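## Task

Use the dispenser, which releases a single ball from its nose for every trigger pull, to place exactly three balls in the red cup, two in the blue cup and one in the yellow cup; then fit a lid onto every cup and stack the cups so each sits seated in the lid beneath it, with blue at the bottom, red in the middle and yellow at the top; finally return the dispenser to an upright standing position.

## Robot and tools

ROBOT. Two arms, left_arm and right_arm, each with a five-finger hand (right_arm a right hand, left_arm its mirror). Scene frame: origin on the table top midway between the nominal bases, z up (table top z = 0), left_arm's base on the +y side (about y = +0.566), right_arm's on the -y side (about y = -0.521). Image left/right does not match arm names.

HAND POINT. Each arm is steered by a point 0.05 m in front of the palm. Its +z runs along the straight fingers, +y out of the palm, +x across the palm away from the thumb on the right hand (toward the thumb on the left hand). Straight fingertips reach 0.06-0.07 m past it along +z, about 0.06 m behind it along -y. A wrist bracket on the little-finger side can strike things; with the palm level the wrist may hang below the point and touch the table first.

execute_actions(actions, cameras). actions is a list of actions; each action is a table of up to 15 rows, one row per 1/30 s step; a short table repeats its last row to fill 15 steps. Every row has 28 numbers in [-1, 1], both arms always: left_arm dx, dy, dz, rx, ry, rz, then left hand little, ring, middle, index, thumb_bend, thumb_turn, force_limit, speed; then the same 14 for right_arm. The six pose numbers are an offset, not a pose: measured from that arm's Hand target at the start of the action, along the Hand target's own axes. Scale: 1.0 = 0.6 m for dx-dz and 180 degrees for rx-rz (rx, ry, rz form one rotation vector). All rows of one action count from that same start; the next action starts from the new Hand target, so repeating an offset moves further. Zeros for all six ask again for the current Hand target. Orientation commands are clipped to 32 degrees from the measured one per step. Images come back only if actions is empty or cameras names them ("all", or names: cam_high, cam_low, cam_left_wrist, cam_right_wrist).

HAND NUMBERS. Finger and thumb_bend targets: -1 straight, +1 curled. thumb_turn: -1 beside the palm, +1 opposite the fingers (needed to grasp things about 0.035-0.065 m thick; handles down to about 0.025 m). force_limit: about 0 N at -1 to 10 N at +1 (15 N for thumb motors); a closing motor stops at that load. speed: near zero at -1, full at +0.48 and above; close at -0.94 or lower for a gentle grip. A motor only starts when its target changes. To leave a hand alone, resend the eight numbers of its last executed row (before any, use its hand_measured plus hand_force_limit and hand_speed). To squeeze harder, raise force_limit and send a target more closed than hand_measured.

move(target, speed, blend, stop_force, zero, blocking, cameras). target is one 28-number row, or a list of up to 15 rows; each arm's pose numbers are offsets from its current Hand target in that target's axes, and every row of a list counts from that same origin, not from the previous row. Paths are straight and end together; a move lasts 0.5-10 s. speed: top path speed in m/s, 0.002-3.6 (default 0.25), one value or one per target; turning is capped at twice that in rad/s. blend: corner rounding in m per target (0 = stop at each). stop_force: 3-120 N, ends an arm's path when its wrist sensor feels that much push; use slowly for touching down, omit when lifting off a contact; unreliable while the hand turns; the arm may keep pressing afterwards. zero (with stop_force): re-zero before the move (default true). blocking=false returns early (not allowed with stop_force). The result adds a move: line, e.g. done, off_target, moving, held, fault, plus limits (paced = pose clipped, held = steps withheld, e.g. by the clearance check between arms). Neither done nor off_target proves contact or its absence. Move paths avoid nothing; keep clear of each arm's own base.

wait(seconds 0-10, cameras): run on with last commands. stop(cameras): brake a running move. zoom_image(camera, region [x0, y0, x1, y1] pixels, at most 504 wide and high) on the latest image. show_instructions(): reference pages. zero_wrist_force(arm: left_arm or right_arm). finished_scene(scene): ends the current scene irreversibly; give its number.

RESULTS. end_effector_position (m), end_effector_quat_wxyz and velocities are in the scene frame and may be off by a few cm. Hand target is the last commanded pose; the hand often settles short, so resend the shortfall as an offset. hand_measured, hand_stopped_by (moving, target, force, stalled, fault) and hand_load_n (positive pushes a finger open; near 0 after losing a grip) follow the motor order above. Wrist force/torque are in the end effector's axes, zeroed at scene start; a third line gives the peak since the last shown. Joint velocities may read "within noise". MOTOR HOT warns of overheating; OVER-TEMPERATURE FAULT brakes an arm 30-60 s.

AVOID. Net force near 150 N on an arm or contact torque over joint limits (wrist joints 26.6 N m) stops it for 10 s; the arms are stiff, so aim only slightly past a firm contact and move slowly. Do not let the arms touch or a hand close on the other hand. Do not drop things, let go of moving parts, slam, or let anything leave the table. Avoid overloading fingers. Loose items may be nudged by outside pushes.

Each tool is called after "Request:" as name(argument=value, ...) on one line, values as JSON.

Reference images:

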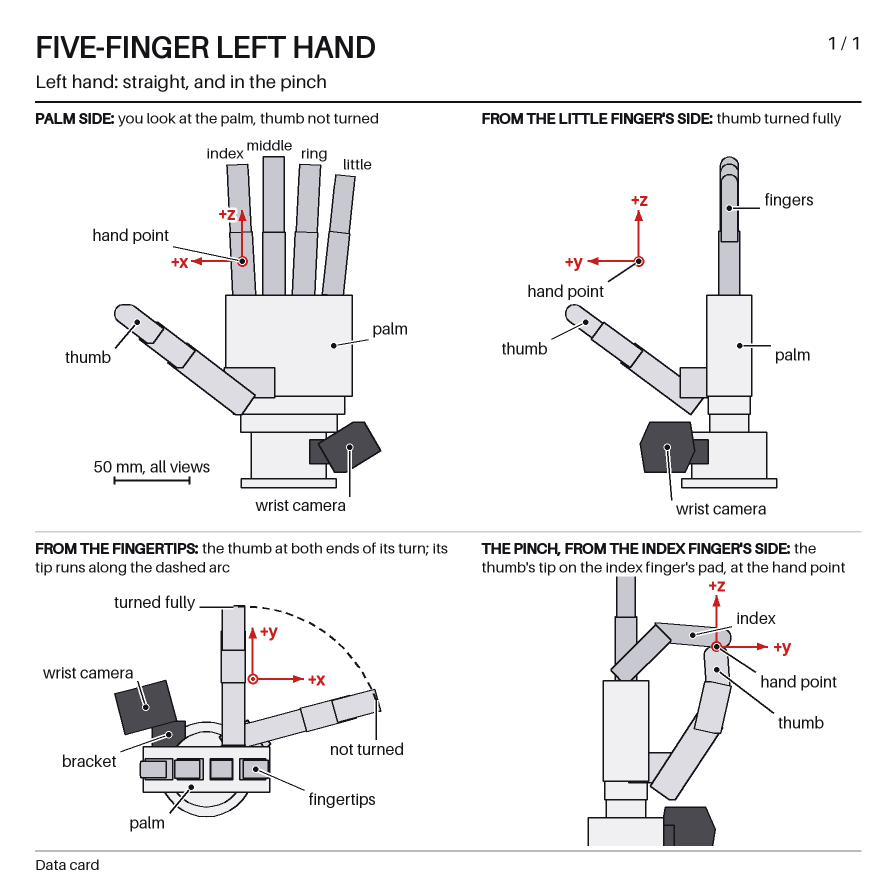

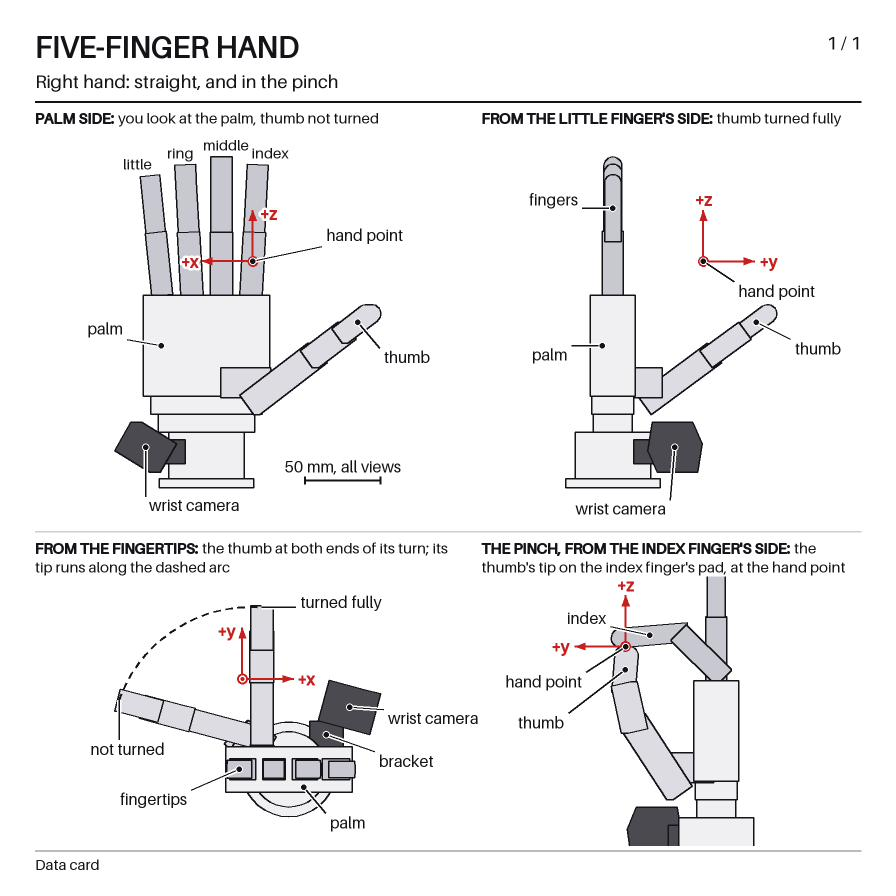

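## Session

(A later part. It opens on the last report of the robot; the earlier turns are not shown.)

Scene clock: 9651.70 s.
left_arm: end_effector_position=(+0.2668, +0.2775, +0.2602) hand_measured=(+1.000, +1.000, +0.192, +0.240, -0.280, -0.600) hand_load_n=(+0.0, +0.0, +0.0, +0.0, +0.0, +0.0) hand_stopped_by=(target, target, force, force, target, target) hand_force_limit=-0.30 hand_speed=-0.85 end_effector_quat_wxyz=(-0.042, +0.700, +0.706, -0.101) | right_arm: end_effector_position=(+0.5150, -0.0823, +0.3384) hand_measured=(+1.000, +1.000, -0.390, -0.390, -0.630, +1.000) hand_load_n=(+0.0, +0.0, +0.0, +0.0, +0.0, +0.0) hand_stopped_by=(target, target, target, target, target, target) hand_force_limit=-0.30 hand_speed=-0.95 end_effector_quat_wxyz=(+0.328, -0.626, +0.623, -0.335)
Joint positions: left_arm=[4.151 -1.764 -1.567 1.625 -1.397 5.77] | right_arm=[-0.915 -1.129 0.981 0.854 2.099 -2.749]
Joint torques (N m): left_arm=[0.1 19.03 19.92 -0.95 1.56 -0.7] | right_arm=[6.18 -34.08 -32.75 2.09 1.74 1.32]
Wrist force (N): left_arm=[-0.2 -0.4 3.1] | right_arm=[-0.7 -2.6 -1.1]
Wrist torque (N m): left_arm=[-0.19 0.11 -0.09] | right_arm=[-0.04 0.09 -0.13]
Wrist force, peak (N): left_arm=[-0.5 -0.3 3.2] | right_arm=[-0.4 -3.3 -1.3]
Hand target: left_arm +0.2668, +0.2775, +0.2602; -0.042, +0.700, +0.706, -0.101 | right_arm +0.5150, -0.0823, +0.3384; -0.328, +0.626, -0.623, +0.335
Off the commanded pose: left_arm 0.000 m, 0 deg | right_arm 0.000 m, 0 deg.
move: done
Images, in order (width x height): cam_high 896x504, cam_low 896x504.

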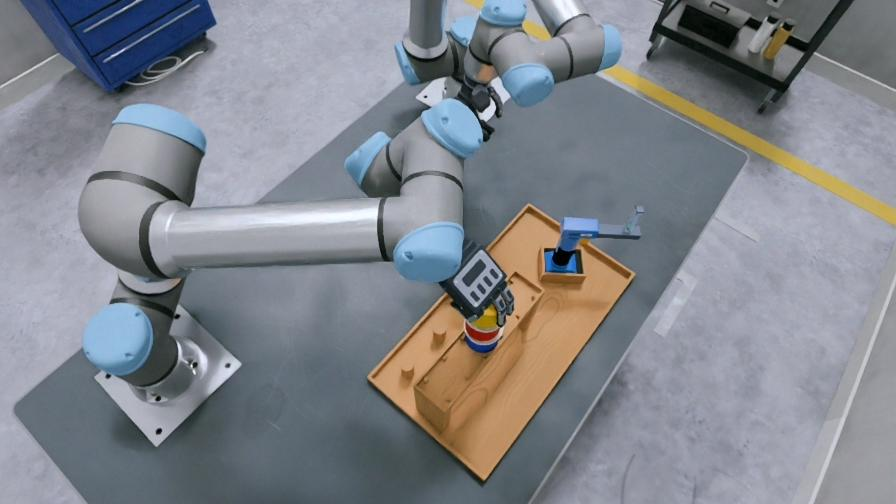

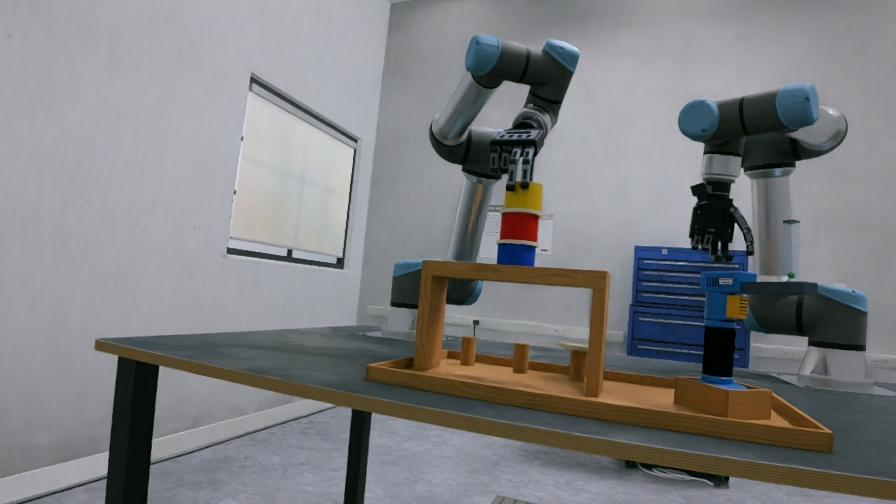

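Request:
move(target=[0,0,0,0,0,0,1,1,0.35,0.35,-0.28,-0.6,-0.3,-0.85,0,0,0,0,0,0,1,1,-0.8,-0.8,-1,1,-0.3,-0.7], speed=0.01)

Request:
move(target=[[0,0,0,0,0,0,1,1,0.35,0.35,-0.28,-0.6,-0.3,-0.85,0,-0.11,-0.0747,0,0,0,1,1,-0.8,-0.8,-1,1,-0.3,-0.7],[0,0,0,0,0,0,1,1,0.35,0.35,-0.28,-0.6,-0.3,-0.85,0.08,0.0,-0.24,0,0,0,1,1,-0.8,-0.8,-1,1,-0.3,-0.7]], speed=[0.06,0.2], cameras=["cam_low","cam_high","cam_right_wrist"])

Request:
zoom_image(camera="cam_high", region=[455, 275, 525, 355])

Request:
zoom_image(camera="cam_low", region=[490, 170, 550, 270])

Request:
zoom_image(camera="cam_right_wrist", region=[260, 150, 560, 400])

Scene clock: 9670.10 s.
left_arm: end_effector_position=(+0.2668, +0.2775, +0.2602) hand_measured=(+1.000, +1.000, +0.192, +0.240, -0.280, -0.600) hand_load_n=(+0.0, +0.0, +0.0, +0.0, +0.0, +0.0) hand_stopped_by=(target, target, force, force, target, target) hand_force_limit=-0.30 hand_speed=-0.85 end_effector_quat_wxyz=(-0.042, +0.700, +0.706, -0.101) | right_arm: end_effector_position=(+0.5150, -0.0823, +0.3384) hand_measured=(+1.000, +1.000, -0.800, -0.800, -1.000, +1.000) hand_load_n=(+0.0, +0.0, +0.0, +0.0, +0.0, +0.5) hand_stopped_by=(target, target, target, target, target, target) hand_force_limit=-0.30 hand_speed=-0.70 end_effector_quat_wxyz=(+0.328, -0.626, +0.623, -0.335)
Joint positions: left_arm=[4.151 -1.764 -1.567 1.625 -1.397 5.77] | right_arm=[-0.915 -1.129 0.981 0.854 2.099 -2.749]
Joint torques (N m): left_arm=[-0.21 19.57 20.32 -0.7 1.6 -0.74] | right_arm=[4.15 -46.34 -32.06 -1.34 2.17 1.08]
Wrist force (N): left_arm=[-0.7 0.3 2.8] | right_arm=[-0.7 -2.7 -1.2]
Wrist torque (N m): left_arm=[-0.08 0.19 -0.15] | right_arm=[-0.05 0.10 -0.13]
Wrist force, peak (N): left_arm=[-0.7 -0.1 3.4] | right_arm=[-0.4 -3.0 -1.1]
Hand target: left_arm +0.2668, +0.2775, +0.2602; -0.042, +0.700, +0.706, -0.101 | right_arm +0.5150, -0.0823, +0.3384; -0.328, +0.626, -0.623, +0.335
Off the commanded pose: left_arm 0.000 m, 0 deg | right_arm 0.000 m, 0 deg.
move: done

Scene clock: 9673.20 s.
left_arm: end_effector_position=(+0.2668, +0.2775, +0.2602) hand_measured=(+1.000, +1.000, +0.192, +0.240, -0.280, -0.600) hand_load_n=(+0.0, +0.0, +0.0, +0.0, +0.0, +0.0) hand_stopped_by=(target, target, force, force, target, target) hand_force_limit=-0.30 hand_speed=-0.85 end_effector_quat_wxyz=(-0.042, +0.700, +0.706, -0.101) | right_arm: end_effector_position=(+0.3958, -0.1293, +0.4197) hand_measured=(+1.000, +1.000, -0.800, -0.800, -1.000, +1.000) hand_load_n=(+0.0, +0.0, +0.0, +0.0, +0.0, +0.0) hand_stopped_by=(target, target, target, target, target, target) hand_force_limit=-0.30 hand_speed=-0.70 end_effector_quat_wxyz=(+0.328, -0.626, +0.623, -0.335)
Joint positions: left_arm=[4.151 -1.764 -1.567 1.625 -1.397 5.77] | right_arm=[-0.827 -1.372 1.102 1.012 2.165 -2.68]
Joint torques (N m): left_arm=[-1.07 19.12 20.06 -0.82 1.58 -0.77] | right_arm=[6 -37.59 -11.91 -1.36 2.82 1.42]
Wrist force (N): left_arm=[-0.5 -0.4 3.0] | right_arm=[-0.2 -2.2 -0.8]
Wrist torque (N m): left_arm=[-0.19 0.15 -0.11] | right_arm=[-0.02 -0.01 -0.18]
Wrist force, peak (N): left_arm=[-0.5 0.1 3.3] | right_arm=[-0.5 -2.8 -1.9]
Hand target: left_arm +0.2668, +0.2775, +0.2602; -0.042, +0.700, +0.706, -0.101 | right_arm +0.3957, -0.1294, +0.4197; -0.328, +0.626, -0.623, +0.335
Off the commanded pose: left_arm 0.000 m, 0 deg | right_arm 0.000 m, 0 deg.
move: done
camera_calibration:
cam_right_wrist: T_world_to_cam=[[-0.524857, -0.314535, -0.790944, 0.497617], [-0.500344, 0.86574, -0.0122601, 0.331703], [0.688608, 0.389309, -0.611765, 0.152474], [0, 0, 0, 1]] pos_world=[0.322149, -0.19001, 0.490933]
Images, in order (width x height): cam_high 896x504, cam_low 896x504, cam_right_wrist 672x504.

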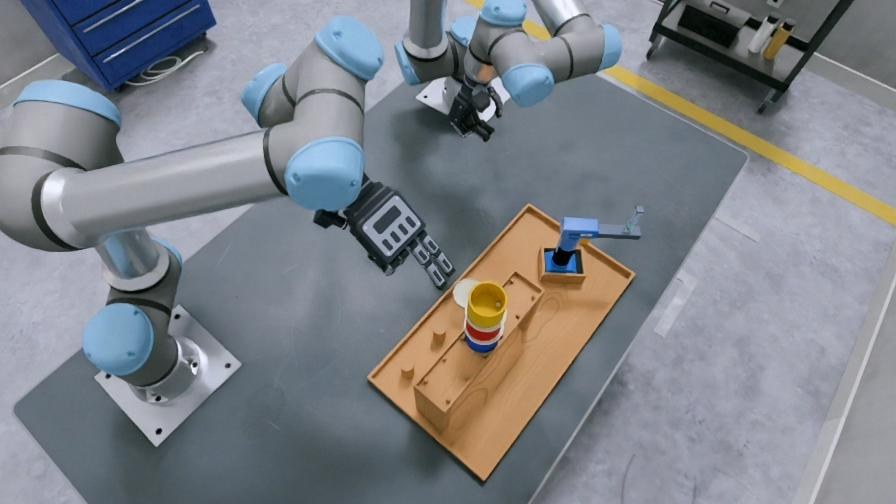

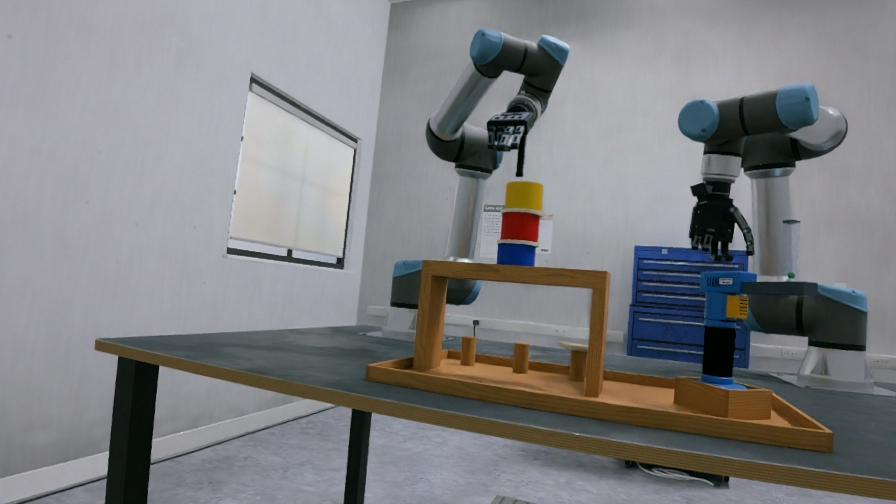

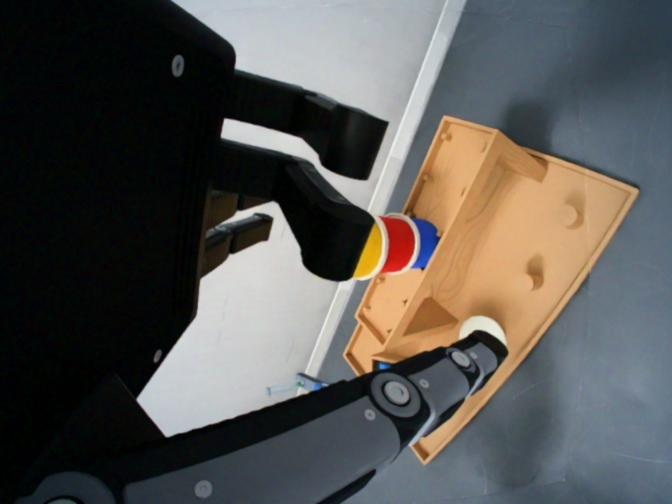

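Scaled by 6.300 from the camera's 896x504 image, which has a finer 1280x720 frame.

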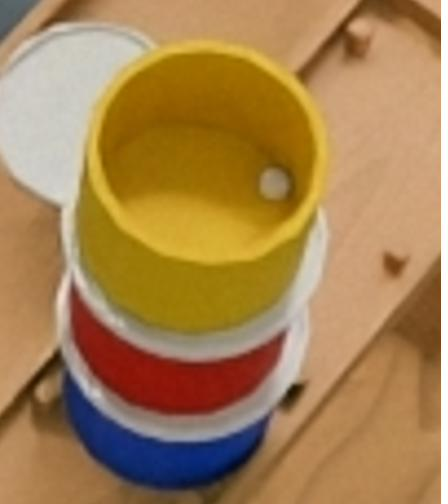

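Scaled by 5.040 from the camera's 896x504 image, which has a finer 1280x720 frame.

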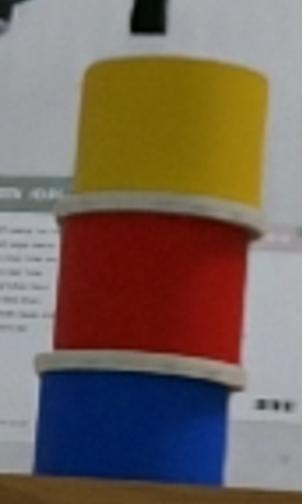

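Scaled by 1.680 from the camera's 672x504 image, which has a finer 960x720 frame.

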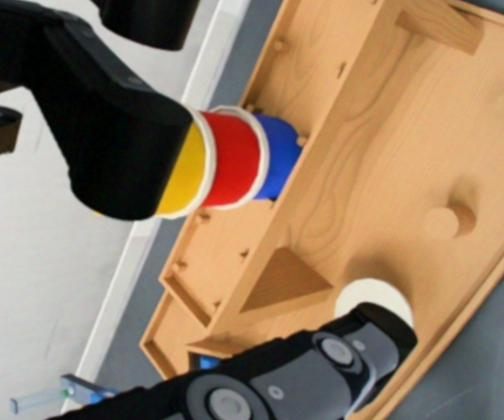

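Request:
zoom_image(camera="cam_low", region=[494, 176, 550, 226])

Request:
zoom_image(camera="cam_low", region=[494, 206, 550, 256])

Scaled by 9.000 from the camera's 896x504 image, which has a finer 1280x720 frame.

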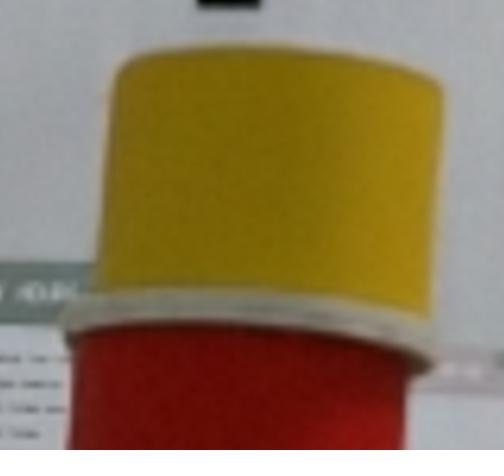

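Scaled by 9.000 from the camera's 896x504 image, which has a finer 1280x720 frame.

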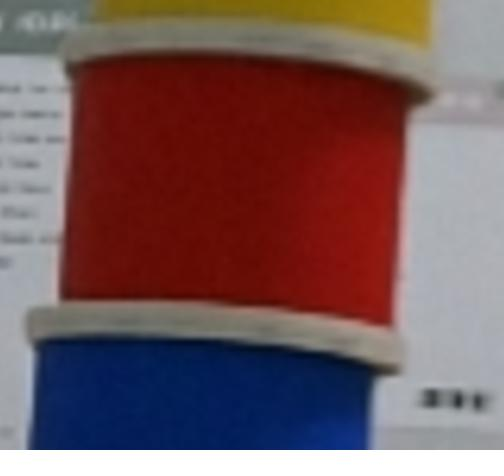

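Request:
move(target=[[0,0,0,0,0,0,1,1,0.35,0.35,-0.28,-0.6,-0.3,-0.85,-0.24,0.2403,0.1504,0,0,0,1,1,-0.7,-0.7,-0.75,1,-0.4,-0.5],[0,0,0,0,0,0,1,1,0.35,0.35,-0.28,-0.6,-0.3,-0.85,-0.24,0.392,0.253,0,0,0,1,1,-0.7,-0.7,-0.75,1,-0.4,-0.5],[0,0,0,0,0,0,1,1,0.35,0.35,-0.28,-0.6,-0.3,-0.85,-0.24,0.4153,0.3137,-0.0222,0.0249,-0.0368,1,1,-0.7,-0.7,-0.75,1,-0.4,-0.5]], speed=[0.25,0.12,0.06], blend=0.01, cameras=["cam_high","cam_low","cam_right_wrist"])

Scene clock: 9726.70 s.
left_arm: end_effector_position=(+0.2668, +0.2775, +0.2602) hand_measured=(+1.000, +1.000, +0.192, +0.240, -0.280, -0.600) hand_load_n=(+0.0, +0.0, +0.0, +0.0, +0.0, +0.0) hand_stopped_by=(target, target, force, force, target, target) hand_force_limit=-0.30 hand_speed=-0.85 end_effector_quat_wxyz=(-0.042, +0.700, +0.706, -0.101) | right_arm: end_effector_position=(+0.4119, +0.0114, +0.1064) hand_measured=(+1.000, +1.000, -0.700, -0.700, -0.750, +1.000) hand_load_n=(+0.0, +0.0, +0.0, +0.0, +0.0, +0.0) hand_stopped_by=(target, target, target, target, target, target) hand_force_limit=-0.40 hand_speed=-0.50 end_effector_quat_wxyz=(+0.262, -0.659, +0.609, -0.355) end_effector_velocity=(+0.000, -0.001, -0.002) end_effector_angular_velocity=(-0.007, +0.005, -0.001)
Joint positions: left_arm=[4.151 -1.764 -1.567 1.625 -1.397 5.77] | right_arm=[-0.636 -0.866 1.18 0.674 2.321 -2.529]
Joint velocities: left_arm=[within noise] | right_arm=[-0.001 0.004 -0.001 0.005 0 0]
Joint torques (N m): left_arm=[-0.9 19.48 19.64 -0.76 1.62 -0.94] | right_arm=[-6.61 -39.99 -30.09 3.46 2.89 -1.07]
Wrist force (N): left_arm=[-0.6 0.2 2.6] | right_arm=[0.4 -2.0 -0.9]
Wrist torque (N m): left_arm=[-0.08 0.16 -0.14] | right_arm=[0.00 0.03 0.03]
Wrist force, peak (N): left_arm=[-0.6 0.1 3.3] | right_arm=[0.3 -3.0 -1.3]
Hand target: left_arm +0.2668, +0.2775, +0.2602; -0.042, +0.700, +0.706, -0.101 | right_arm +0.4119, +0.0114, +0.1063; -0.262, +0.659, -0.609, +0.355
Off the commanded pose: left_arm 0.000 m, 0 deg | right_arm 0.000 m, 0 deg.
move: done
camera_calibration:
cam_right_wrist: T_world_to_cam=[[-0.577091, -0.418265, -0.701442, 0.315635], [-0.503651, 0.858389, -0.0974868, 0.224542], [0.642885, 0.297023, -0.706028, -0.0751421], [0, 0, 0, 1]] pos_world=[0.343549, -0.0384067, 0.190237]
Images, in order (width x height): cam_high 896x504, cam_low 896x504, cam_right_wrist 672x504.

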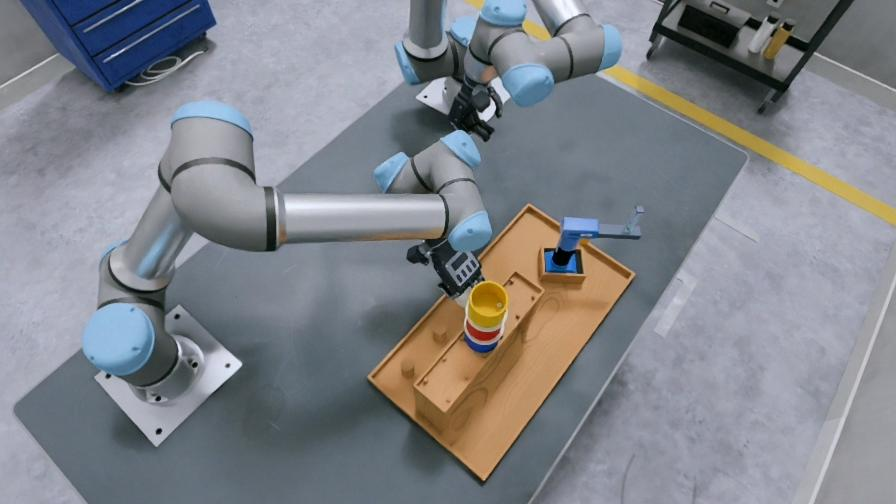

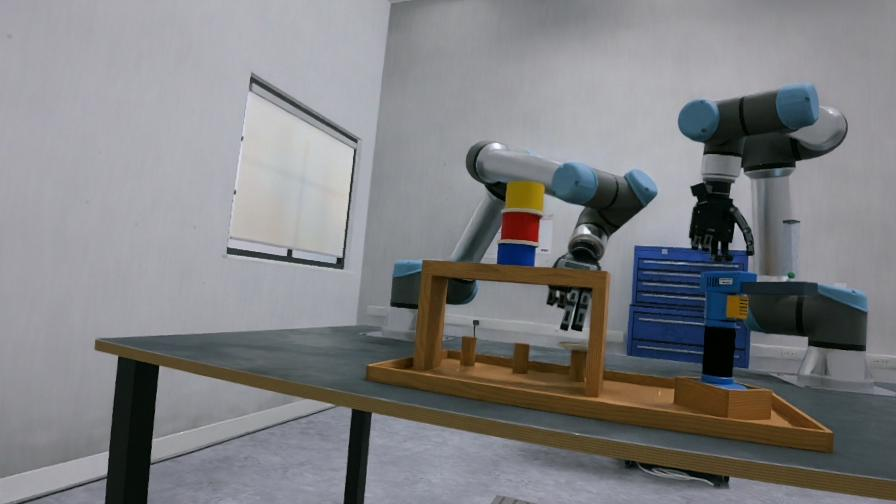

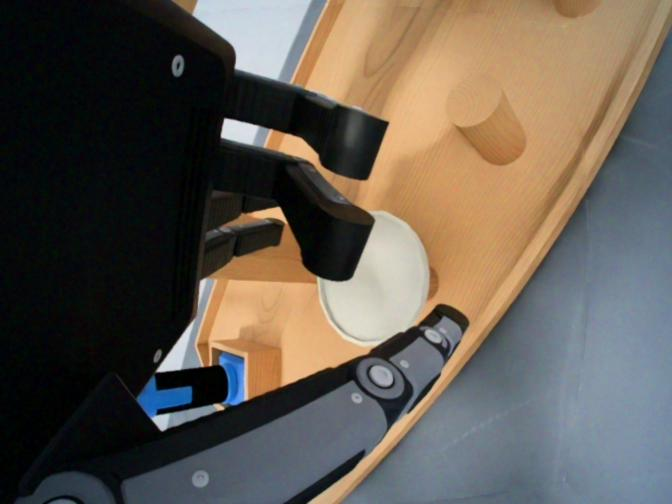

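Request:
move(target=[0,0,0,0,0,0,1,1,0.35,0.35,-0.28,-0.6,-0.3,-0.85,-0.01315,-0.01044,0.01006,0,0,0,1,1,-0.7,-0.7,-0.75,1,-0.4,-0.5], speed=0.03, stop_force=3, cameras=["cam_low","cam_right_wrist"])

Request:
zoom_image(camera="cam_low", region=[520, 250, 640, 400])

Scene clock: 9789.37 s.
left_arm: end_effector_position=(+0.2668, +0.2775, +0.2602) hand_measured=(+1.000, +1.000, +0.192, +0.240, -0.280, -0.600) hand_load_n=(+0.0, +0.0, +0.0, +0.0, +0.0, +0.0) hand_stopped_by=(target, target, force, force, target, target) hand_force_limit=-0.30 hand_speed=-0.85 end_effector_quat_wxyz=(-0.042, +0.700, +0.706, -0.101) | right_arm: end_effector_position=(+0.4205, +0.0194, +0.1063) hand_measured=(+1.000, +1.000, -0.700, -0.700, -0.750, +1.000) hand_load_n=(+0.0, +0.0, +0.0, +0.0, +0.0, -0.5) hand_stopped_by=(target, target, target, target, target, target) hand_force_limit=-0.40 hand_speed=-0.50 end_effector_quat_wxyz=(+0.262, -0.659, +0.609, -0.355)
Joint positions: left_arm=[4.151 -1.764 -1.567 1.625 -1.397 5.77] | right_arm=[-0.639 -0.839 1.132 0.692 2.32 -2.533]
Joint torques (N m): left_arm=[-1.07 19.17 19.62 -0.94 1.51 -0.82] | right_arm=[-5.82 -40.49 -32.24 3.72 -1.65 -1.15]
Wrist force (N): left_arm=[-0.5 -0.1 2.5] | right_arm=[0.8 -2.4 -0.6]
Wrist torque (N m): left_arm=[-0.12 0.15 -0.12] | right_arm=[-0.09 -0.06 0.04]
Wrist force, peak (N): left_arm=[-0.7 -0.2 3.4] | right_arm=[0.5 -2.8 -0.9]
Hand target: left_arm +0.2668, +0.2775, +0.2602; -0.042, +0.700, +0.706, -0.101 | right_arm +0.4205, +0.0194, +0.1063; -0.262, +0.659, -0.609, +0.355
Off the commanded pose: left_arm 0.000 m, 0 deg | right_arm 0.000 m, 0 deg.
move: done
camera_calibration:
cam_right_wrist: T_world_to_cam=[[-0.577239, -0.418407, -0.701236, 0.324012], [-0.503624, 0.858391, -0.0976064, 0.22207], [0.642774, 0.296817, -0.706216, -0.0830427], [0, 0, 0, 1]] pos_world=[0.35225, -0.0304058, 0.190238]
Images, in order (width x height): cam_low 896x504, cam_right_wrist 672x504.

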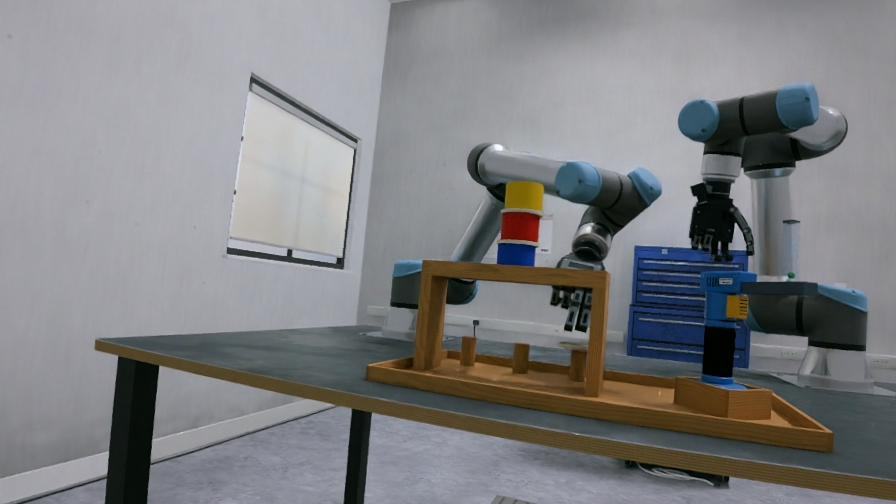

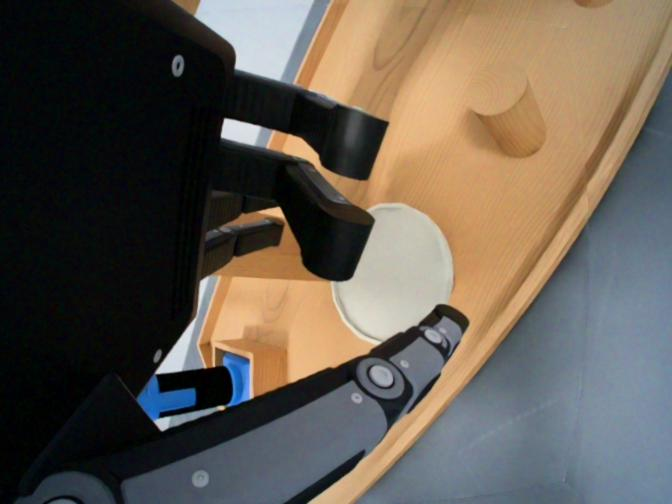

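Scaled by 3.360 from the camera's 896x504 image, which has a finer 1280x720 frame.

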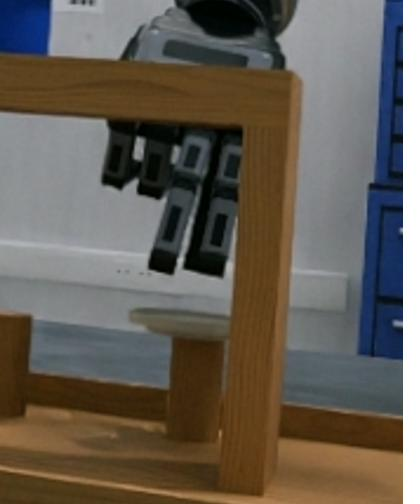

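Request:
move(target=[0,0,0,0,0,0,1,1,0.35,0.35,-0.28,-0.6,-0.3,-0.85,-0.0063,0.0328,0.0257,0,0,0,1,1,-0.7,-0.7,-0.75,1,-0.4,-0.5], speed=0.025, stop_force=3, cameras=["cam_low","cam_right_wrist"])

Request:
zoom_image(camera="cam_low", region=[520, 270, 640, 400])

Scene clock: 9800.53 s.
left_arm: end_effector_position=(+0.2668, +0.2775, +0.2602) hand_measured=(+1.000, +1.000, +0.192, +0.240, -0.280, -0.600) hand_load_n=(+0.0, +0.0, +0.5, +0.0, +0.0, +0.0) hand_stopped_by=(target, target, force, force, target, target) hand_force_limit=-0.30 hand_speed=-0.85 end_effector_quat_wxyz=(-0.042, +0.700, +0.706, -0.101) | right_arm: end_effector_position=(+0.4205, +0.0194, +0.0810) hand_measured=(+1.000, +1.000, -0.700, -0.700, -0.750, +1.000) hand_load_n=(+0.0, +0.0, +0.0, +0.0, +0.0, +0.0) hand_stopped_by=(target, target, target, target, target, target) hand_force_limit=-0.40 hand_speed=-0.50 end_effector_quat_wxyz=(+0.262, -0.659, +0.609, -0.355)
Joint positions: left_arm=[4.151 -1.764 -1.567 1.625 -1.397 5.77] | right_arm=[-0.639 -0.819 1.164 0.64 2.32 -2.533]
Joint torques (N m): left_arm=[-1.54 19.5 20.05 -0.75 1.44 -0.86] | right_arm=[6.66 -40.73 -9.24 -0.67 2.1 -1.03]
Wrist force (N): left_arm=[-0.4 0.2 3.2] | right_arm=[0.5 -2.3 -0.8]
Wrist torque (N m): left_arm=[-0.11 0.15 -0.13] | right_arm=[-0.04 0.03 0.02]
Wrist force, peak (N): left_arm=[-0.9 0.2 3.3] | right_arm=[0.8 -2.7 -0.7]
Hand target: left_arm +0.2668, +0.2775, +0.2602; -0.042, +0.700, +0.706, -0.101 | right_arm +0.4205, +0.0194, +0.0810; -0.262, +0.659, -0.609, +0.355
Off the commanded pose: left_arm 0.000 m, 0 deg | right_arm 0.000 m, 0 deg.
move: done
camera_calibration:
cam_right_wrist: T_world_to_cam=[[-0.577239, -0.418407, -0.701236, 0.30627], [-0.503624, 0.858391, -0.0976064, 0.219601], [0.642774, 0.296817, -0.706216, -0.10091], [0, 0, 0, 1]] pos_world=[0.35225, -0.0304058, 0.164938]
Images, in order (width x height): cam_low 896x504, cam_right_wrist 672x504.

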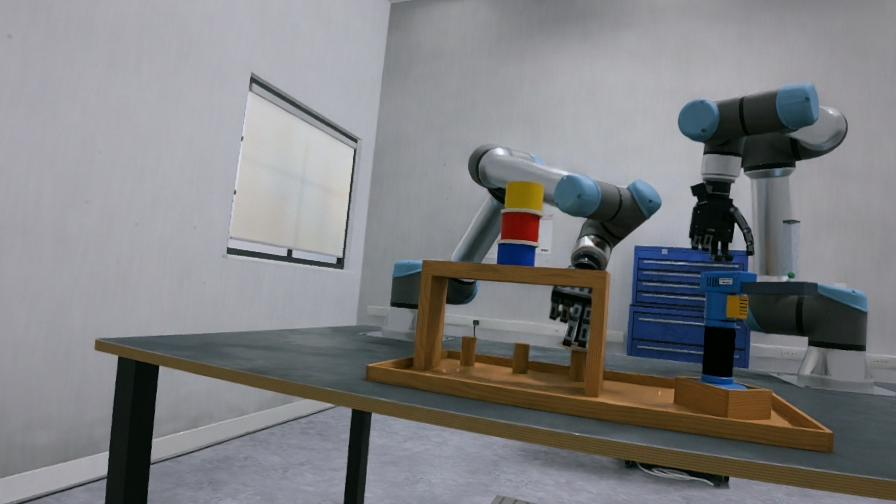

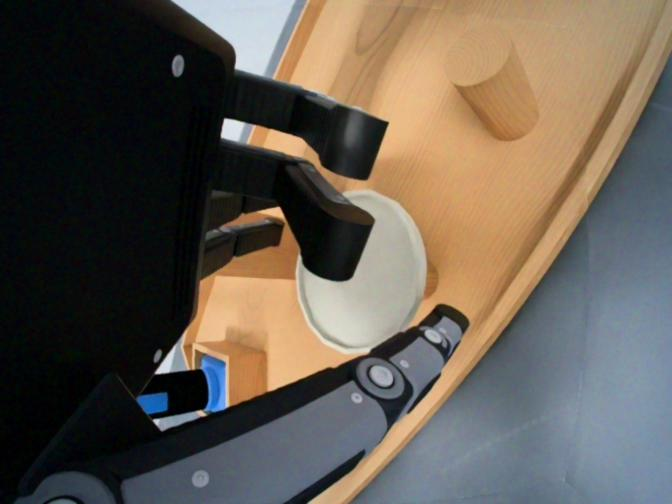

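Scaled by 3.877 from the camera's 896x504 image, which has a finer 1280x720 frame.

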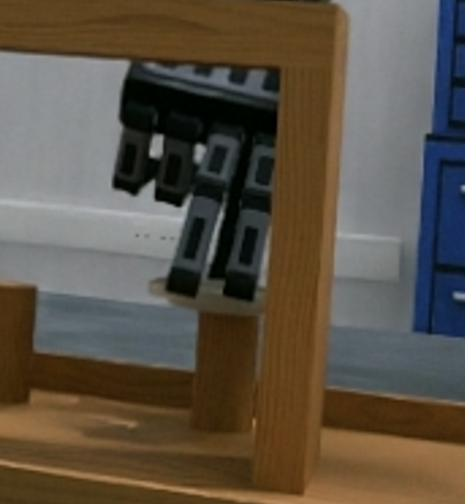

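Request:
move(target=[0,0,0,0,0,0,1,1,0.35,0.35,-0.28,-0.6,-0.3,-0.85,-0.0005,0.0026,0.002,0,0,0,1,1,-0.7,-0.7,-0.75,1,-0.4,-0.5], speed=0.02, stop_force=3)

Request:
move(target=[0,0,0,0,0,0,1,1,0.35,0.35,-0.28,-0.6,-0.3,-0.85,0,0,0,0,0,0,1,1,-0.4,-0.4,-0.5,1,-0.4,-0.9], speed=0.02, cameras=["cam_low","cam_right_wrist"])

Request:
zoom_image(camera="cam_low", region=[520, 270, 640, 400])

Scene clock: 9813.07 s.
left_arm: end_effector_position=(+0.2668, +0.2775, +0.2602) hand_measured=(+1.000, +1.000, +0.192, +0.240, -0.280, -0.600) hand_load_n=(+0.0, +0.0, +0.0, +0.0, +0.0, +0.0) hand_stopped_by=(target, target, force, force, target, target) hand_force_limit=-0.30 hand_speed=-0.85 end_effector_quat_wxyz=(-0.042, +0.700, +0.706, -0.101) | right_arm: end_effector_position=(+0.4205, +0.0194, +0.0791) hand_measured=(+1.000, +1.000, -0.700, -0.700, -0.750, +1.000) hand_load_n=(+0.5, +0.0, +0.0, +0.0, +0.0, +0.5) hand_stopped_by=(target, target, target, target, target, target) hand_force_limit=-0.40 hand_speed=-0.50 end_effector_quat_wxyz=(+0.262, -0.659, +0.609, -0.355)
Joint positions: left_arm=[4.151 -1.764 -1.567 1.625 -1.397 5.77] | right_arm=[-0.639 -0.817 1.166 0.636 2.32 -2.533]
Joint torques (N m): left_arm=[-1.17 19.65 20.07 -0.79 1.62 -0.82] | right_arm=[5.4 -40.9 -9.71 -0.6 2.51 1.19]
Wrist force (N): left_arm=[-0.2 0.2 3.0] | right_arm=[0.1 -2.2 -0.4]
Wrist torque (N m): left_arm=[-0.11 0.12 -0.12] | right_arm=[-0.06 0.07 0.00]
Wrist force, peak (N): left_arm=[-0.7 0.0 3.2] | right_arm=[0.5 -2.5 -0.9]
Hand target: left_arm +0.2668, +0.2775, +0.2602; -0.042, +0.700, +0.706, -0.101 | right_arm +0.4205, +0.0194, +0.0791; -0.262, +0.659, -0.609, +0.355
Off the commanded pose: left_arm 0.000 m, 0 deg | right_arm 0.000 m, 0 deg.
move: done

Scene clock: 9814.27 s.
left_arm: end_effector_position=(+0.2668, +0.2775, +0.2602) hand_measured=(+1.000, +1.000, +0.192, +0.240, -0.280, -0.600) hand_load_n=(+0.5, +0.0, +0.5, +0.0, +0.0, +0.0) hand_stopped_by=(target, target, force, force, target, target) hand_force_limit=-0.30 hand_speed=-0.85 end_effector_quat_wxyz=(-0.042, +0.700, +0.706, -0.101) | right_arm: end_effector_position=(+0.4205, +0.0194, +0.0791) hand_measured=(+1.000, +1.000, -0.442, -0.460, -0.620, +1.000) hand_load_n=(+0.0, +0.0, +4.5, +2.0, +6.0, +0.5) hand_stopped_by=(target, target, force, force, force, target) hand_force_limit=-0.40 hand_speed=-0.90 end_effector_quat_wxyz=(+0.262, -0.659, +0.609, -0.355)
Joint positions: left_arm=[4.151 -1.764 -1.567 1.625 -1.397 5.77] | right_arm=[-0.639 -0.817 1.166 0.636 2.32 -2.533]
Joint torques (N m): left_arm=[-0.49 18.78 20.23 -0.65 1.59 -0.64] | right_arm=[5.41 -41.15 -10.77 -0.42 2.61 1.32]
Wrist force (N): left_arm=[-0.5 0.0 2.9] | right_arm=[1.0 -5.5 -1.6]
Wrist torque (N m): left_arm=[-0.13 0.16 -0.12] | right_arm=[-0.07 0.06 -0.03]
Wrist force, peak (N): left_arm=[-0.5 0.0 3.3] | right_arm=[1.0 -5.5 -1.6]
Hand target: left_arm +0.2668, +0.2775, +0.2602; -0.042, +0.700, +0.706, -0.101 | right_arm +0.4205, +0.0194, +0.0791; -0.262, +0.659, -0.609, +0.355
Off the commanded pose: left_arm 0.000 m, 0 deg | right_arm 0.000 m, 0 deg.
move: done
camera_calibration:
cam_right_wrist: T_world_to_cam=[[-0.577239, -0.418407, -0.701236, 0.30481], [-0.503624, 0.858391, -0.0976064, 0.219355], [0.642774, 0.296817, -0.706216, -0.102258], [0, 0, 0, 1]] pos_world=[0.35215, -0.0304058, 0.162938]
Images, in order (width x height): cam_low 896x504, cam_right_wrist 672x504.

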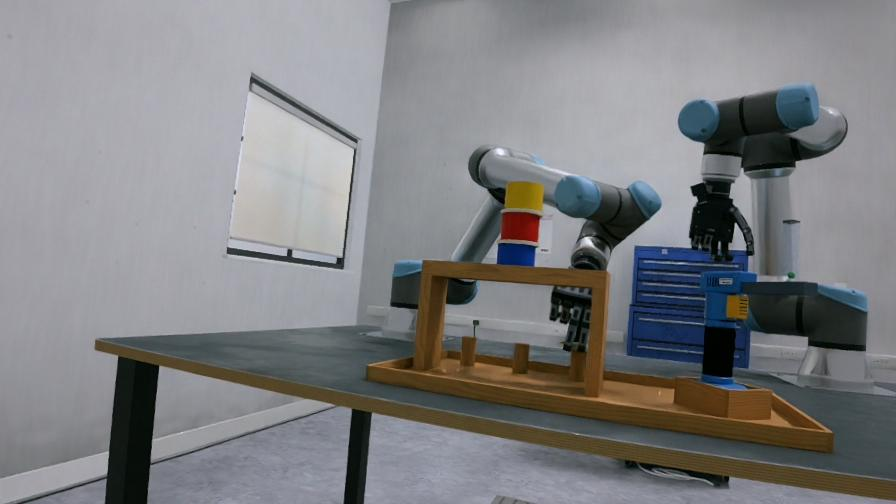

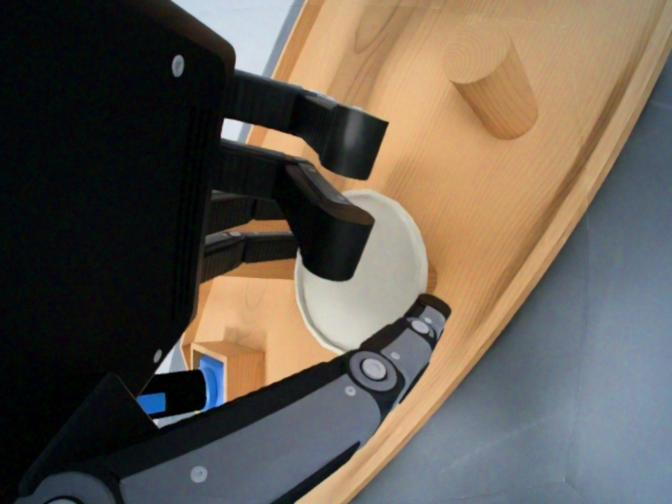

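Scaled by 3.877 from the camera's 896x504 image, which has a finer 1280x720 frame.

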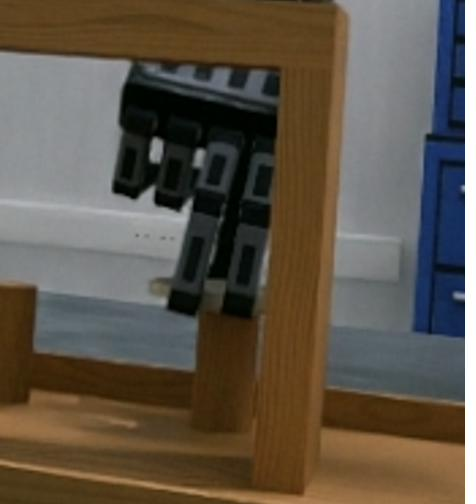

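Request:
move(target=[[0,0,0,0,0,0,1,1,0.35,0.35,-0.28,-0.6,-0.3,-0.85,0.005,-0.0259,-0.0203,0,0,0,1,1,-0.4,-0.4,-0.5,1,-0.4,-0.9],[0,0,0,0,0,0,1,1,0.35,0.35,-0.28,-0.6,-0.3,-0.85,0.0061,0.0087,-0.0779,0,0,0,1,1,-0.4,-0.4,-0.5,1,-0.4,-0.9]], speed=[0.03,0.05], blend=0.003, cameras=["cam_low","cam_right_wrist"])

Scene clock: 9831.67 s.
left_arm: end_effector_position=(+0.2668, +0.2775, +0.2602) hand_measured=(+1.000, +1.000, +0.192, +0.240, -0.280, -0.600) hand_load_n=(+0.0, +0.0, +0.0, +0.5, +0.0, +0.0) hand_stopped_by=(target, target, force, force, target, target) hand_force_limit=-0.30 hand_speed=-0.85 end_effector_quat_wxyz=(-0.042, +0.700, +0.706, -0.101) | right_arm: end_effector_position=(+0.3807, +0.0193, +0.1040) hand_measured=(+1.000, +1.000, -0.442, -0.460, -0.620, +1.000) hand_load_n=(+0.0, +0.5, +2.0, +2.0, +4.5, +0.0) hand_stopped_by=(target, target, force, force, force, target) hand_force_limit=-0.40 hand_speed=-0.90 end_effector_quat_wxyz=(+0.262, -0.659, +0.609, -0.355)
Joint positions: left_arm=[4.151 -1.764 -1.567 1.625 -1.397 5.77] | right_arm=[-0.582 -0.867 1.196 0.701 2.35 -2.466]
Joint torques (N m): left_arm=[-1.92 19.27 20.35 -0.73 1.49 -0.61] | right_arm=[5.33 -54.81 -9.77 3.8 3.14 1.25]
Wrist force (N): left_arm=[-0.5 -0.2 3.1] | right_arm=[0.6 -2.3 -1.1]
Wrist torque (N m): left_arm=[-0.17 0.17 -0.11] | right_arm=[-0.04 -0.03 -0.14]
Wrist force, peak (N): left_arm=[-0.4 -0.3 3.4] | right_arm=[1.3 -5.9 -1.8]
Hand target: left_arm +0.2668, +0.2775, +0.2602; -0.042, +0.700, +0.706, -0.101 | right_arm +0.3805, +0.0193, +0.1041; -0.262, +0.659, -0.609, +0.355
Off the commanded pose: left_arm 0.000 m, 0 deg | right_arm 0.000 m, 0 deg.
move: done
camera_calibration:
cam_right_wrist: T_world_to_cam=[[-0.577239, -0.418407, -0.701236, 0.299325], [-0.503624, 0.858391, -0.0976064, 0.201837], [0.642774, 0.296817, -0.706216, -0.0589907], [0, 0, 0, 1]] pos_world=[0.31235, -0.0305058, 0.187938]
Images, in order (width x height): cam_low 896x504, cam_right_wrist 672x504.

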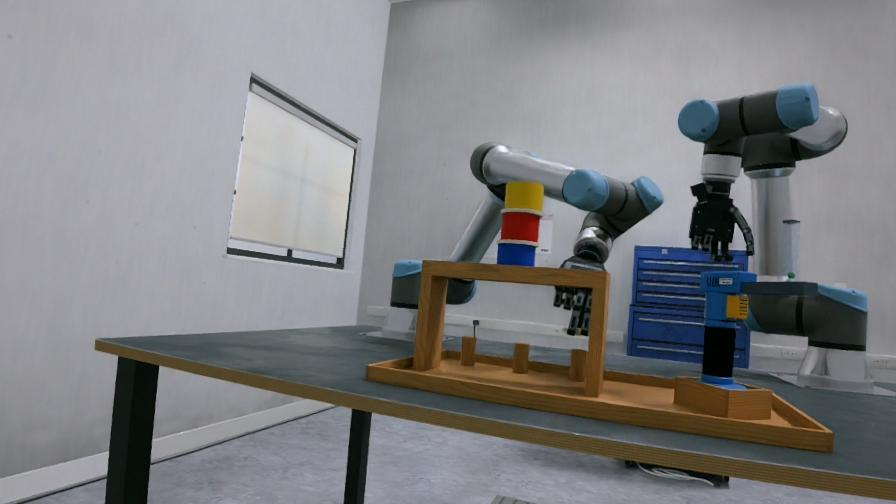

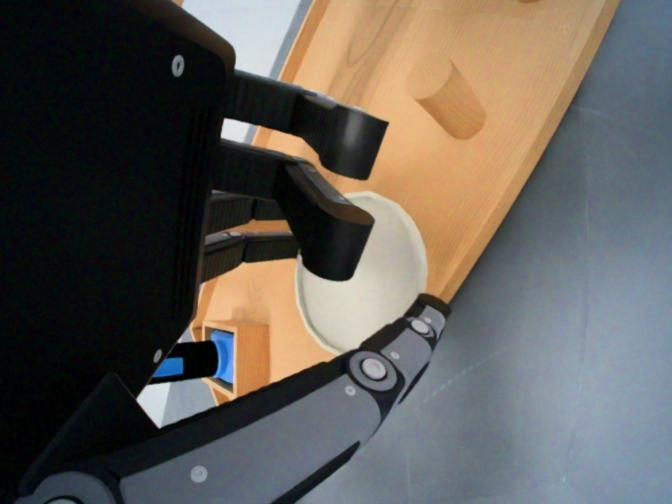

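Request:
move(target=[[0,0,0,0,0,0,1,1,0.35,0.35,-0.28,-0.6,-0.3,-0.85,0.1449,-0.4058,-0.3101,0,0,0,1,1,-0.4,-0.4,-0.5,1,-0.4,-0.9],[0,0,0,0,0,0,1,1,0.35,0.35,-0.28,-0.6,-0.3,-0.85,0.2414,-0.4892,-0.1527,0,0,0,1,1,-0.4,-0.4,-0.5,1,-0.4,-0.9],[0,0,0,0,0,0,1,1,0.35,0.35,-0.28,-0.6,-0.3,-0.85,0.2327,-0.4694,-0.0845,0,0,0,1,1,-0.4,-0.4,-0.5,1,-0.4,-0.9]], speed=[0.12,0.12,0.05], blend=0.015, cameras=["cam_high","cam_low","cam_right_wrist"])

Request:
zoom_image(camera="cam_high", region=[450, 260, 530, 340])

Request:
zoom_image(camera="cam_low", region=[485, 140, 565, 220])

Scene clock: 9896.40 s.
left_arm: end_effector_position=(+0.2668, +0.2775, +0.2602) hand_measured=(+1.000, +1.000, +0.192, +0.240, -0.280, -0.600) hand_load_n=(+0.0, +0.5, +0.0, +0.0, +0.0, +0.0) hand_stopped_by=(target, target, force, force, target, target) hand_force_limit=-0.30 hand_speed=-0.85 end_effector_quat_wxyz=(-0.042, +0.700, +0.706, -0.101) | right_arm: end_effector_position=(+0.5148, -0.0804, +0.3751) hand_measured=(+1.000, +1.000, -0.442, -0.460, -0.620, +1.000) hand_load_n=(+0.0, +0.0, +2.0, +2.0, +5.0, +0.0) hand_stopped_by=(target, target, force, force, force, target) hand_force_limit=-0.40 hand_speed=-0.90 end_effector_quat_wxyz=(+0.262, -0.659, +0.609, -0.355)
Joint positions: left_arm=[4.151 -1.764 -1.567 1.625 -1.397 5.77] | right_arm=[-0.886 -0.962 0.61 1.182 2.166 -2.782]
Joint torques (N m): left_arm=[-2.31 20.35 19.55 -0.73 1.51 -0.59] | right_arm=[-6.83 -37.6 -9.76 -1 -1.84 -0.92]
Wrist force (N): left_arm=[-0.5 -0.1 3.0] | right_arm=[-0.2 -2.5 -0.7]
Wrist torque (N m): left_arm=[-0.15 0.16 -0.12] | right_arm=[-0.07 0.03 0.04]
Wrist force, peak (N): left_arm=[-0.8 -0.1 3.4] | right_arm=[0.6 -2.8 -1.6]
Hand target: left_arm +0.2668, +0.2775, +0.2602; -0.042, +0.700, +0.706, -0.101 | right_arm +0.5149, -0.0804, +0.3750; -0.262, +0.659, -0.609, +0.355
Off the commanded pose: left_arm 0.000 m, 0 deg | right_arm 0.000 m, 0 deg.
move: done
camera_calibration:
cam_right_wrist: T_world_to_cam=[[-0.577239, -0.418407, -0.701236, 0.52511], [-0.503624, 0.858391, -0.0976064, 0.381456], [0.642774, 0.296817, -0.706216, 0.0757264], [0, 0, 0, 1]] pos_world=[0.44655, -0.130206, 0.458938]
Images, in order (width x height): cam_high 896x504, cam_low 896x504, cam_right_wrist 672x504.

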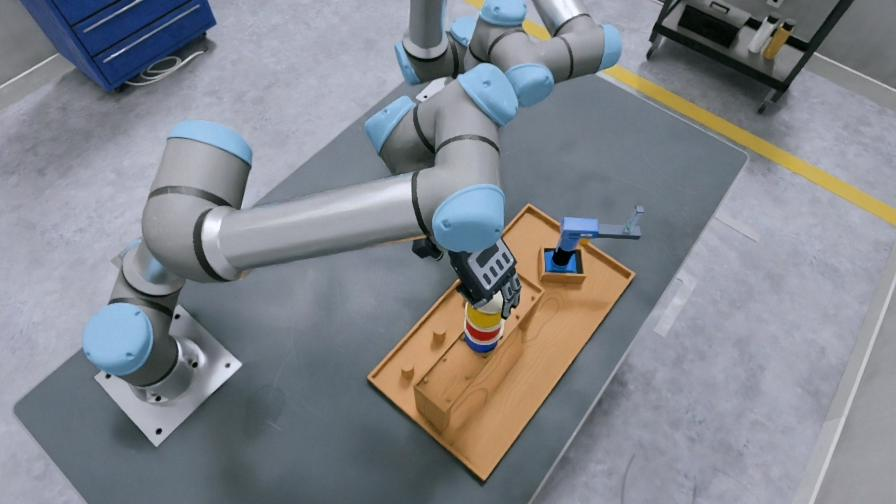

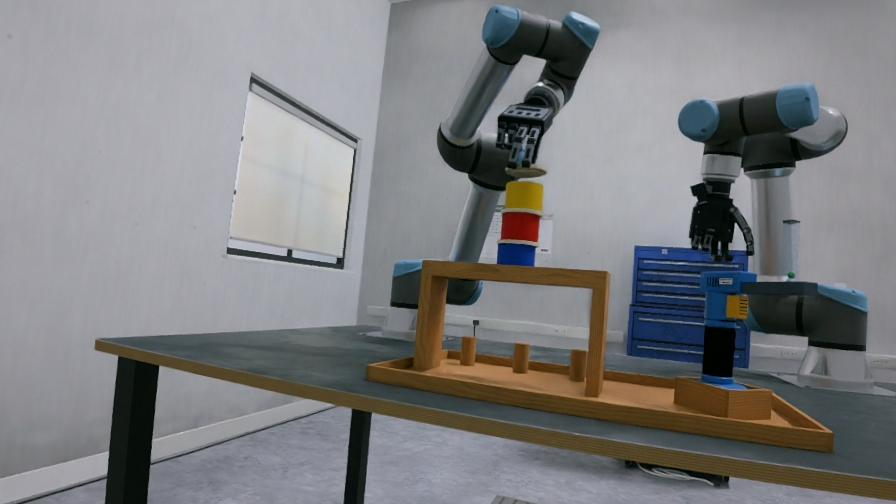

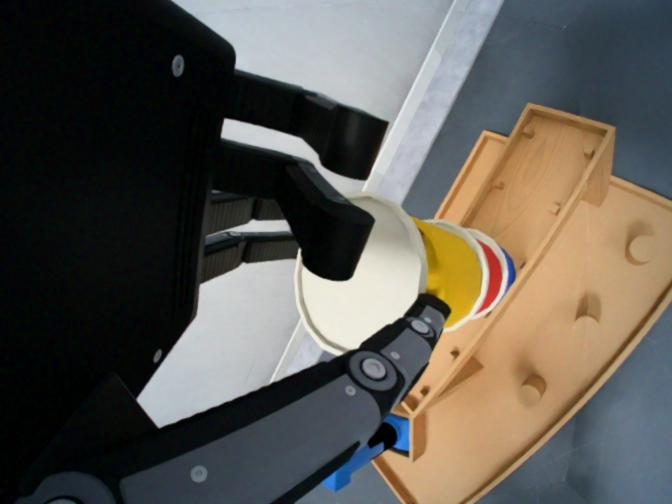

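Scaled by 6.300 from the camera's 896x504 image, which has a finer 1280x720 frame.

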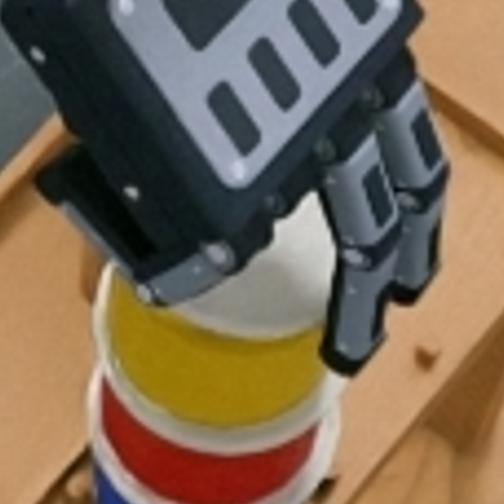

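Scaled by 6.300 from the camera's 896x504 image, which has a finer 1280x720 frame.

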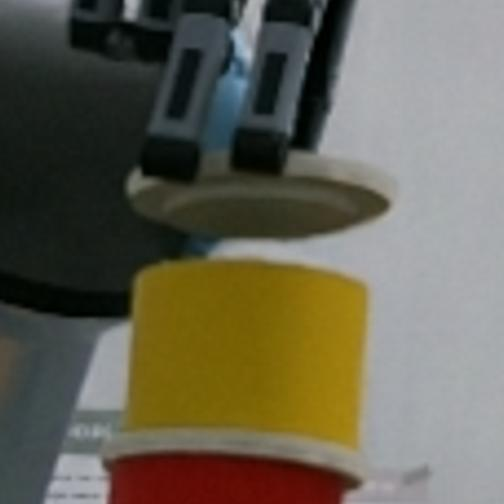

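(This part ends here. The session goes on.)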